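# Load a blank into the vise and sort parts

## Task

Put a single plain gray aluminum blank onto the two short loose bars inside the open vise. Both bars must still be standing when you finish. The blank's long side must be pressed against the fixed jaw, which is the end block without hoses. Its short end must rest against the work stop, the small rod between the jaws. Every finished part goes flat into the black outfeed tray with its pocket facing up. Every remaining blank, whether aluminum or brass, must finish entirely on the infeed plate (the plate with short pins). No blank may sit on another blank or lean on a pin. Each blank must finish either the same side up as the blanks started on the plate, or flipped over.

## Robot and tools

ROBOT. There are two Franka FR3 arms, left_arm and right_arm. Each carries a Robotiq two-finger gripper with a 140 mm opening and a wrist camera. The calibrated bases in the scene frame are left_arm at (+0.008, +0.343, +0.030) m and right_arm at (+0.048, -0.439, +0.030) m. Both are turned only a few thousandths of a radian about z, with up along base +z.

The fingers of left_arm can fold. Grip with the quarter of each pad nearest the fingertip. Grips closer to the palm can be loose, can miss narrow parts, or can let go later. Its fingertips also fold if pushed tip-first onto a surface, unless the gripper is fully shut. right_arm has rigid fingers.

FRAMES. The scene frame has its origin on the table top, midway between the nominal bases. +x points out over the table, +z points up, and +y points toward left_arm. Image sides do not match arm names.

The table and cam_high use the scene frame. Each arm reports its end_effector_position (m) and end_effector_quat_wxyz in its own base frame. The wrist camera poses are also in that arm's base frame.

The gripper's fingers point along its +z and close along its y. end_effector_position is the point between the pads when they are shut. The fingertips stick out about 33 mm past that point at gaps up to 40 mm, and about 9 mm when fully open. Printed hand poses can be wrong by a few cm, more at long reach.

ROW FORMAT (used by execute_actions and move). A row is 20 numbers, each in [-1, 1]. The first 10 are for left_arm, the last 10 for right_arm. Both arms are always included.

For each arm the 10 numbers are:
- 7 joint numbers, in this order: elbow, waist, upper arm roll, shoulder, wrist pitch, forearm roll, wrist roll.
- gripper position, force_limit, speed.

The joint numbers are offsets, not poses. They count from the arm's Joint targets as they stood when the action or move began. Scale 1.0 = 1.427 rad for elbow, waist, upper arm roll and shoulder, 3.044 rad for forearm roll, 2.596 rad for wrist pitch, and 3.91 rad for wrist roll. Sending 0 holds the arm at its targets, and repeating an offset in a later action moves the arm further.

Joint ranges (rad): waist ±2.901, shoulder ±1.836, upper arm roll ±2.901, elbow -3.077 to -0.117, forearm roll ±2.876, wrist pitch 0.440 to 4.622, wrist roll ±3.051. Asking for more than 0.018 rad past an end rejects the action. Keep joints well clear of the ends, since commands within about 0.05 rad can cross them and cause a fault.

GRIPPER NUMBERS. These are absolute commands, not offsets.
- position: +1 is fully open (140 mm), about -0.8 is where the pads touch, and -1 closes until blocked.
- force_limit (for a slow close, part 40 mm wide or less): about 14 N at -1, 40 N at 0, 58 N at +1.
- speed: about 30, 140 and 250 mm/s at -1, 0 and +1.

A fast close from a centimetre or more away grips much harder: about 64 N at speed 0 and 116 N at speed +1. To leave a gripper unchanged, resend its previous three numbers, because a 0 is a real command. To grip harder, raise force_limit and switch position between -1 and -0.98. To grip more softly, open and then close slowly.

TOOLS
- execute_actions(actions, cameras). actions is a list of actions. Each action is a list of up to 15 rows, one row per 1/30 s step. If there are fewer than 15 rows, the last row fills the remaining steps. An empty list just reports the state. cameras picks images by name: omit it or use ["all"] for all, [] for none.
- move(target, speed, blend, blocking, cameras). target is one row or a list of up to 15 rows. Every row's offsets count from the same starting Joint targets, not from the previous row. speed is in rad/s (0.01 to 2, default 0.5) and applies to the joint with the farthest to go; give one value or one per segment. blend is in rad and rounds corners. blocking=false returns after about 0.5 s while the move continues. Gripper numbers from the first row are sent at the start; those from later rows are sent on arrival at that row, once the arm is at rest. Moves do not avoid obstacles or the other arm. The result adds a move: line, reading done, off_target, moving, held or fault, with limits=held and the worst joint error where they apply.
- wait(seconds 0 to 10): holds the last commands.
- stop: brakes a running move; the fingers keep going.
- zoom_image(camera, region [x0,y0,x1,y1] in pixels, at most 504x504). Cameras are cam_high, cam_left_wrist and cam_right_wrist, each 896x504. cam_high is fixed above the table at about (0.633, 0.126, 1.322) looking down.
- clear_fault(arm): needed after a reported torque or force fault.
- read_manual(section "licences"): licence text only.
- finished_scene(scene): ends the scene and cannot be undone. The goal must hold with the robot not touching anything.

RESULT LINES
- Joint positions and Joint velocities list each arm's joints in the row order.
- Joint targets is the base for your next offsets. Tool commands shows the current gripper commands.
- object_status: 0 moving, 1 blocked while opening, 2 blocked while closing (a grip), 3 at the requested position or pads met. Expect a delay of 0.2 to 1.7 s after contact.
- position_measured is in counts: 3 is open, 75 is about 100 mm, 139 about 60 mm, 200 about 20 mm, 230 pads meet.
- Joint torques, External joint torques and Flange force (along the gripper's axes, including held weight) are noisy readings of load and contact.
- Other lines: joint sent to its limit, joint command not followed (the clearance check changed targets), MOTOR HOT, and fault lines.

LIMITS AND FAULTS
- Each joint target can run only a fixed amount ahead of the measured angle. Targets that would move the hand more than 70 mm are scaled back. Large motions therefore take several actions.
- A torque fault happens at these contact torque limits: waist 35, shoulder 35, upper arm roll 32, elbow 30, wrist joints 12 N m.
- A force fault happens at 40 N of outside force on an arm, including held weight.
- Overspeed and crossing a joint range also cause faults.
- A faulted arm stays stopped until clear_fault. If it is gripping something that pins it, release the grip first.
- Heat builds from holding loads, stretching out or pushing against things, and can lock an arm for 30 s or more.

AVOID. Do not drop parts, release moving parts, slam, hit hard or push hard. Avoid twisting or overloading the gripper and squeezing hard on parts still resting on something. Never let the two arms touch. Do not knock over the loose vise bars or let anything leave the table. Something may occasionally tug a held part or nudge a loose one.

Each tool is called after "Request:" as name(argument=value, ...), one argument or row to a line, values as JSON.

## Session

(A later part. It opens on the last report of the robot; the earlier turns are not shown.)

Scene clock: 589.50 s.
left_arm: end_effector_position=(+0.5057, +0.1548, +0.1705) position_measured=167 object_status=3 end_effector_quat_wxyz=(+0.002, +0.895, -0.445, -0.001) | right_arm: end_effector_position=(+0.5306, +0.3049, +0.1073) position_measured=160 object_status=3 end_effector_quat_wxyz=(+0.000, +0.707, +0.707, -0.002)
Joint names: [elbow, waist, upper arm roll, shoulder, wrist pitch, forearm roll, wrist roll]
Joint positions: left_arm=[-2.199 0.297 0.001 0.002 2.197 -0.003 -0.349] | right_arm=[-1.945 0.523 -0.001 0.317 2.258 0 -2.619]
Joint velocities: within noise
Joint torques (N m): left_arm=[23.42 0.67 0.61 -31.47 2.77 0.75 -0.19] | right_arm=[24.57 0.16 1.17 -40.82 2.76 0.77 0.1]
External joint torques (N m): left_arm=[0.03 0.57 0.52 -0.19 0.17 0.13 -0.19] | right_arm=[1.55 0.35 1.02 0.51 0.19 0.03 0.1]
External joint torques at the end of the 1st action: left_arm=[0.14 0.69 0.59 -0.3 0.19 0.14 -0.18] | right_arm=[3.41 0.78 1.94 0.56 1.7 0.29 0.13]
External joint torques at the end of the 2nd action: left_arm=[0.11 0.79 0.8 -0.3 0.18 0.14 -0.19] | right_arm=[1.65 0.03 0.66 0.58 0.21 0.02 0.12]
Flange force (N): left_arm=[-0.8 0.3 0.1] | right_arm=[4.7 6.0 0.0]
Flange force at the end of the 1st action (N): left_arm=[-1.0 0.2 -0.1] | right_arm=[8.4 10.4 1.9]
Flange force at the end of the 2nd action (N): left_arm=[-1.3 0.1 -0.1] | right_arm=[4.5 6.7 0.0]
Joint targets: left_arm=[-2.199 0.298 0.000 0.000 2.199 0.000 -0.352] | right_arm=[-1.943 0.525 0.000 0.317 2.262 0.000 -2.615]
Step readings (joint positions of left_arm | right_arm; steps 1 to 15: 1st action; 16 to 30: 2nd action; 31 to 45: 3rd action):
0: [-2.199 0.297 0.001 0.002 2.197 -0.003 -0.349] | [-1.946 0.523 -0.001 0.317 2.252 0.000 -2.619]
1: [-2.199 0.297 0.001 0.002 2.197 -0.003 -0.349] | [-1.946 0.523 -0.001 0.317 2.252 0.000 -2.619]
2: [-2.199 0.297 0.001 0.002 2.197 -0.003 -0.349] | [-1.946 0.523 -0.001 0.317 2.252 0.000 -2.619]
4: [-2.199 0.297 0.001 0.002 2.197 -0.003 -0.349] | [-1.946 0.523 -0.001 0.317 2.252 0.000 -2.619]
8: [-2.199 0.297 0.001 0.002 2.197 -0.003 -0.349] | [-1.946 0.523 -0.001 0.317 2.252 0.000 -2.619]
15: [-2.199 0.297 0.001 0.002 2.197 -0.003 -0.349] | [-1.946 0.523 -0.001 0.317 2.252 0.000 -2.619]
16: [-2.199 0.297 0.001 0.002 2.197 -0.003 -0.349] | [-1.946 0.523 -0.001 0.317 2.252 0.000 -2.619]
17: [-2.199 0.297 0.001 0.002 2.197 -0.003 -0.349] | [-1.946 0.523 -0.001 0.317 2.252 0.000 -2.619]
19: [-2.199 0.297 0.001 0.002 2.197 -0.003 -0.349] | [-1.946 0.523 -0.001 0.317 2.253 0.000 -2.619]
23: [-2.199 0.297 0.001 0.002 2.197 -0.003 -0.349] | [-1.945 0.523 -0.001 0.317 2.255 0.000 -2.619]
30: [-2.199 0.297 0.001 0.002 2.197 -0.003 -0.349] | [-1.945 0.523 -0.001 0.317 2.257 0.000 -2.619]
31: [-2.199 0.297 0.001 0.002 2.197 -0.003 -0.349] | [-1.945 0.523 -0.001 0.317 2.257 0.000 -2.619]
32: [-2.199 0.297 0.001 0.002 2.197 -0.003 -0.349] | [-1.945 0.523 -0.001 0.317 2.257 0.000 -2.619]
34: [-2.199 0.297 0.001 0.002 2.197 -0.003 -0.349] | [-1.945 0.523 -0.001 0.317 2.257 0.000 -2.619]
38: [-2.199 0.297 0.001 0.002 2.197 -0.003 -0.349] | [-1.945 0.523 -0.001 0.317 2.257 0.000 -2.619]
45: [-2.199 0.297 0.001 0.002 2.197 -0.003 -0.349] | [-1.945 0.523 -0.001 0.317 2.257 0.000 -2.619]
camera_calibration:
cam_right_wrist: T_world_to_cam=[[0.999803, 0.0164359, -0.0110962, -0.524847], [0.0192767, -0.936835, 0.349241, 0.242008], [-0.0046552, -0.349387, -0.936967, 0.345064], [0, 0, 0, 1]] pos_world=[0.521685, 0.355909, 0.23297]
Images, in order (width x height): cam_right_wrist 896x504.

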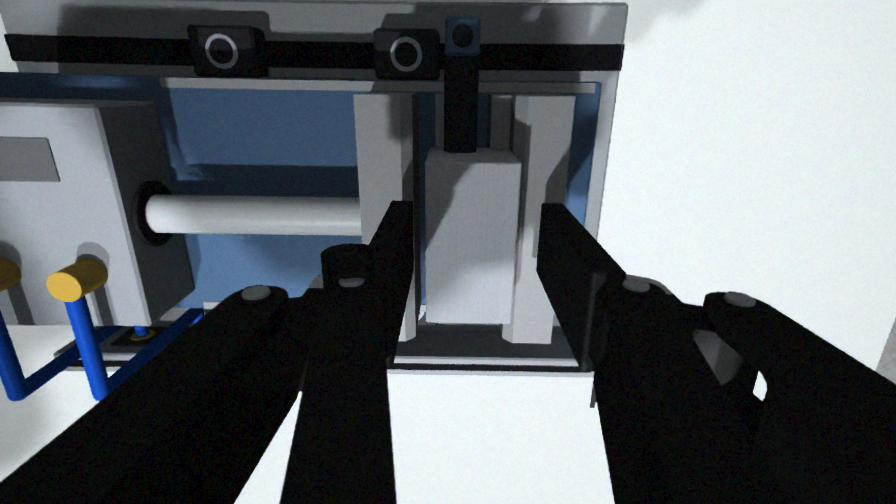

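Request:
execute_actions(
  actions=[
    [[0,0,0,0,0,0,0,-0.3,-0.05,-1,0.0142,0,0,-0.0218,-0.0202,0,0,-0.25,-0.05,-1]],
    [[0,0,0,0,0,0,0,-0.3,-0.05,-1,0.0142,0,0,-0.0218,-0.0202,0,0,-0.25,-0.05,-1]],
    [[0,0,0,0,0,0,0,-0.3,-0.05,-1,0.0142,0,0,-0.0218,-0.0202,0,0,-0.25,-0.05,-1]],
  ],
  cameras=["cam_right_wrist", "cam_high"],
)

Request:
zoom_image(
  camera="cam_right_wrist",
  region=[370, 40, 590, 290],
)

Scene clock: 593.70 s.
left_arm: end_effector_position=(+0.5057, +0.1548, +0.1705) position_measured=167 object_status=3 end_effector_quat_wxyz=(+0.002, +0.895, -0.445, -0.001) | right_arm: end_effector_position=(+0.5310, +0.3051, +0.1809) position_measured=160 object_status=3 end_effector_quat_wxyz=(+0.001, +0.707, +0.707, +0.003)
Joint names: [elbow, waist, upper arm roll, shoulder, wrist pitch, forearm roll, wrist roll]
Joint positions: left_arm=[-2.199 0.297 0.001 0.002 2.197 -0.003 -0.349] | right_arm=[-1.882 0.523 -0.001 0.222 2.11 0 -2.619]
Joint velocities: left_arm=[within noise] | right_arm=[-0.002 0.002 -0.001 0.001 -0.004 -0.001 0]
Joint torques (N m): left_arm=[23.45 0.71 0.68 -31.47 2.78 0.75 -0.17] | right_arm=[25.55 0.11 1.03 -38.26 2.23 0.85 0.11]
External joint torques (N m): left_arm=[0.1 0.79 0.76 -0.24 0.19 0.13 -0.17] | right_arm=[1.52 0.11 0.8 1.03 -0.34 0.03 0.11]
External joint torques at the end of the 1st action: left_arm=[0.24 0.68 0.64 -0.51 0.2 0.13 -0.21] | right_arm=[1.44 0.21 0.79 1.24 -0.21 0.01 0.1]
External joint torques at the end of the 2nd action: left_arm=[0.15 0.78 0.68 -0.38 0.2 0.14 -0.19] | right_arm=[1.4 0.2 0.83 1.11 -0.33 0.03 0.07]
Flange force (N): left_arm=[-1.2 0.0 0.0] | right_arm=[5.6 8.0 -1.7]
Flange force at the end of the 1st action (N): left_arm=[-1.1 0.4 -0.4] | right_arm=[5.6 8.0 -0.2]
Flange force at the end of the 2nd action (N): left_arm=[-1.2 0.3 -0.2] | right_arm=[5.4 7.8 -1.0]
Joint targets: left_arm=[-2.199 0.298 0.000 0.000 2.199 0.000 -0.352] | right_arm=[-1.883 0.525 0.000 0.223 2.105 0.000 -2.615]
Step readings (joint positions of left_arm | right_arm; steps 1 to 15: 1st action; 16 to 30: 2nd action; 31 to 45: 3rd action):
0: [-2.199 0.297 0.001 0.002 2.197 -0.003 -0.349] | [-1.945 0.523 -0.001 0.317 2.258 0.000 -2.619]
1: [-2.199 0.297 0.001 0.002 2.197 -0.003 -0.349] | [-1.944 0.523 -0.001 0.317 2.256 0.000 -2.619]
2: [-2.199 0.297 0.001 0.002 2.197 -0.003 -0.349] | [-1.941 0.523 -0.001 0.313 2.247 0.000 -2.619]
4: [-2.199 0.297 0.001 0.002 2.197 -0.003 -0.349] | [-1.933 0.523 -0.001 0.300 2.236 0.000 -2.619]
8: [-2.199 0.297 0.001 0.002 2.197 -0.003 -0.349] | [-1.923 0.523 -0.001 0.284 2.225 0.000 -2.619]
15: [-2.199 0.297 0.001 0.002 2.197 -0.003 -0.349] | [-1.923 0.523 -0.001 0.284 2.217 0.000 -2.619]
16: [-2.199 0.297 0.001 0.002 2.197 -0.003 -0.349] | [-1.922 0.523 -0.001 0.283 2.214 0.000 -2.619]
17: [-2.199 0.297 0.001 0.002 2.197 -0.003 -0.349] | [-1.920 0.523 -0.001 0.280 2.203 0.000 -2.619]
19: [-2.199 0.297 0.001 0.002 2.197 -0.003 -0.349] | [-1.912 0.523 -0.001 0.268 2.189 0.000 -2.619]
23: [-2.199 0.297 0.001 0.002 2.197 -0.003 -0.349] | [-1.903 0.523 -0.001 0.253 2.175 0.000 -2.619]
30: [-2.199 0.297 0.001 0.002 2.197 -0.003 -0.349] | [-1.903 0.523 -0.001 0.253 2.165 0.000 -2.619]
31: [-2.199 0.297 0.001 0.002 2.197 -0.003 -0.349] | [-1.902 0.523 -0.001 0.252 2.162 0.000 -2.619]
32: [-2.199 0.297 0.001 0.002 2.197 -0.003 -0.349] | [-1.900 0.523 -0.001 0.249 2.151 0.000 -2.619]
34: [-2.199 0.297 0.001 0.002 2.197 -0.003 -0.349] | [-1.892 0.523 -0.001 0.237 2.137 0.000 -2.619]
38: [-2.199 0.297 0.001 0.002 2.197 -0.003 -0.349] | [-1.883 0.523 -0.001 0.222 2.123 0.000 -2.619]
45: [-2.199 0.297 0.001 0.002 2.197 -0.003 -0.349] | [-1.882 0.523 -0.001 0.222 2.113 0.000 -2.619]
camera_calibration:
cam_right_wrist: T_world_to_cam=[[0.999865, 0.0162812, -0.0020995, -0.526024], [0.0160078, -0.938653, 0.344492, 0.219706], [0.00363806, -0.34448, -0.938787, 0.408549], [0, 0, 0, 1]] pos_world=[0.52095, 0.355529, 0.306749]
Images, in order (width x height): cam_high 896x504, cam_right_wrist 896x504.

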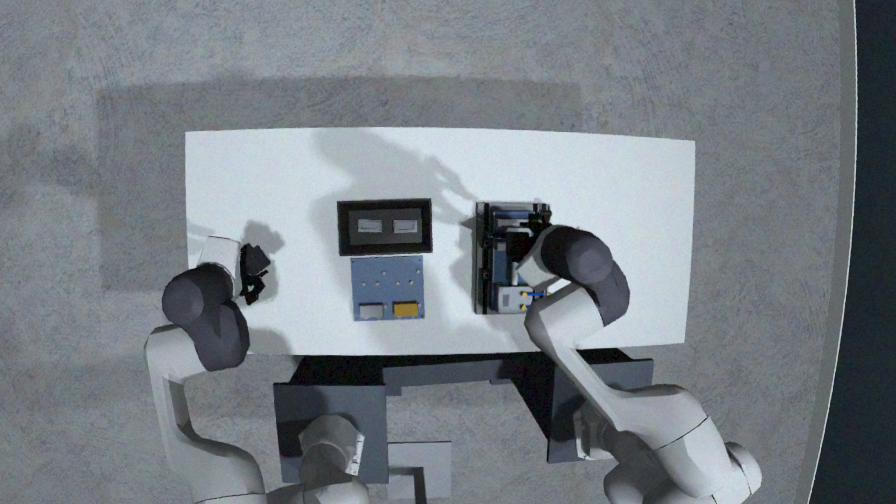

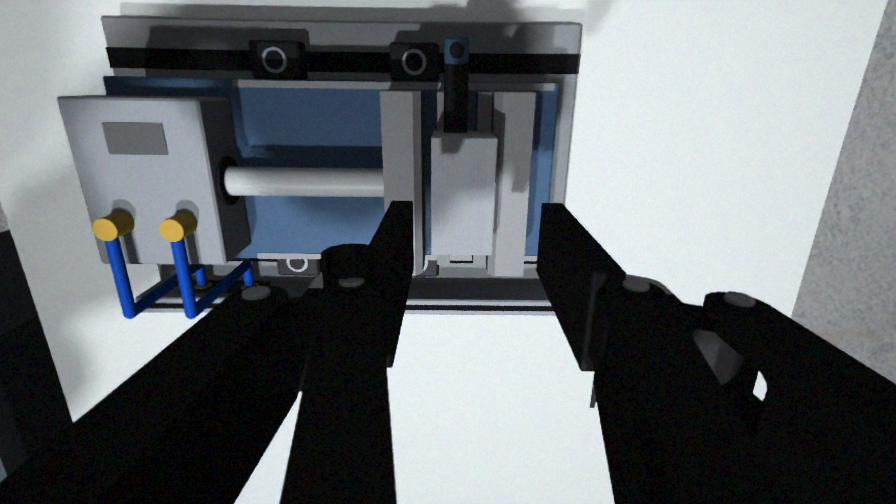

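Scaled by 2.016 from the camera's 896x504 image, which has a finer 1280x720 frame.

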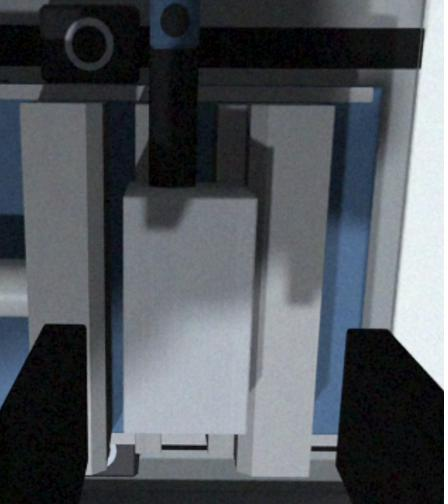

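Request:
zoom_image(
  camera="cam_right_wrist",
  region=[420, 80, 540, 200],
)

Request:
zoom_image(
  camera="cam_right_wrist",
  region=[410, 190, 550, 290],
)

Scaled by 4.200 from the camera's 896x504 image, which has a finer 1280x720 frame.

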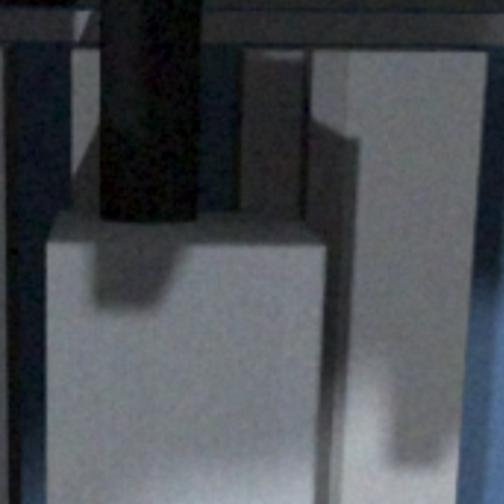

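Scaled by 3.600 from the camera's 896x504 image, which has a finer 1280x720 frame.

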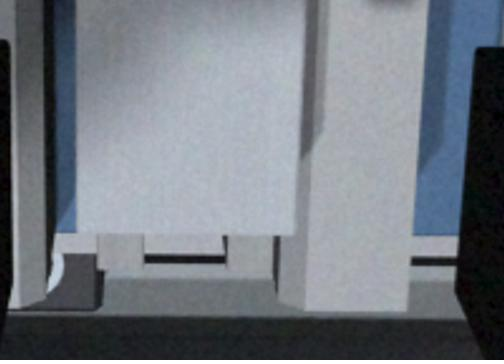

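Request:
finished_scene(
  scene=2,
)

The scene is finished: the task was done.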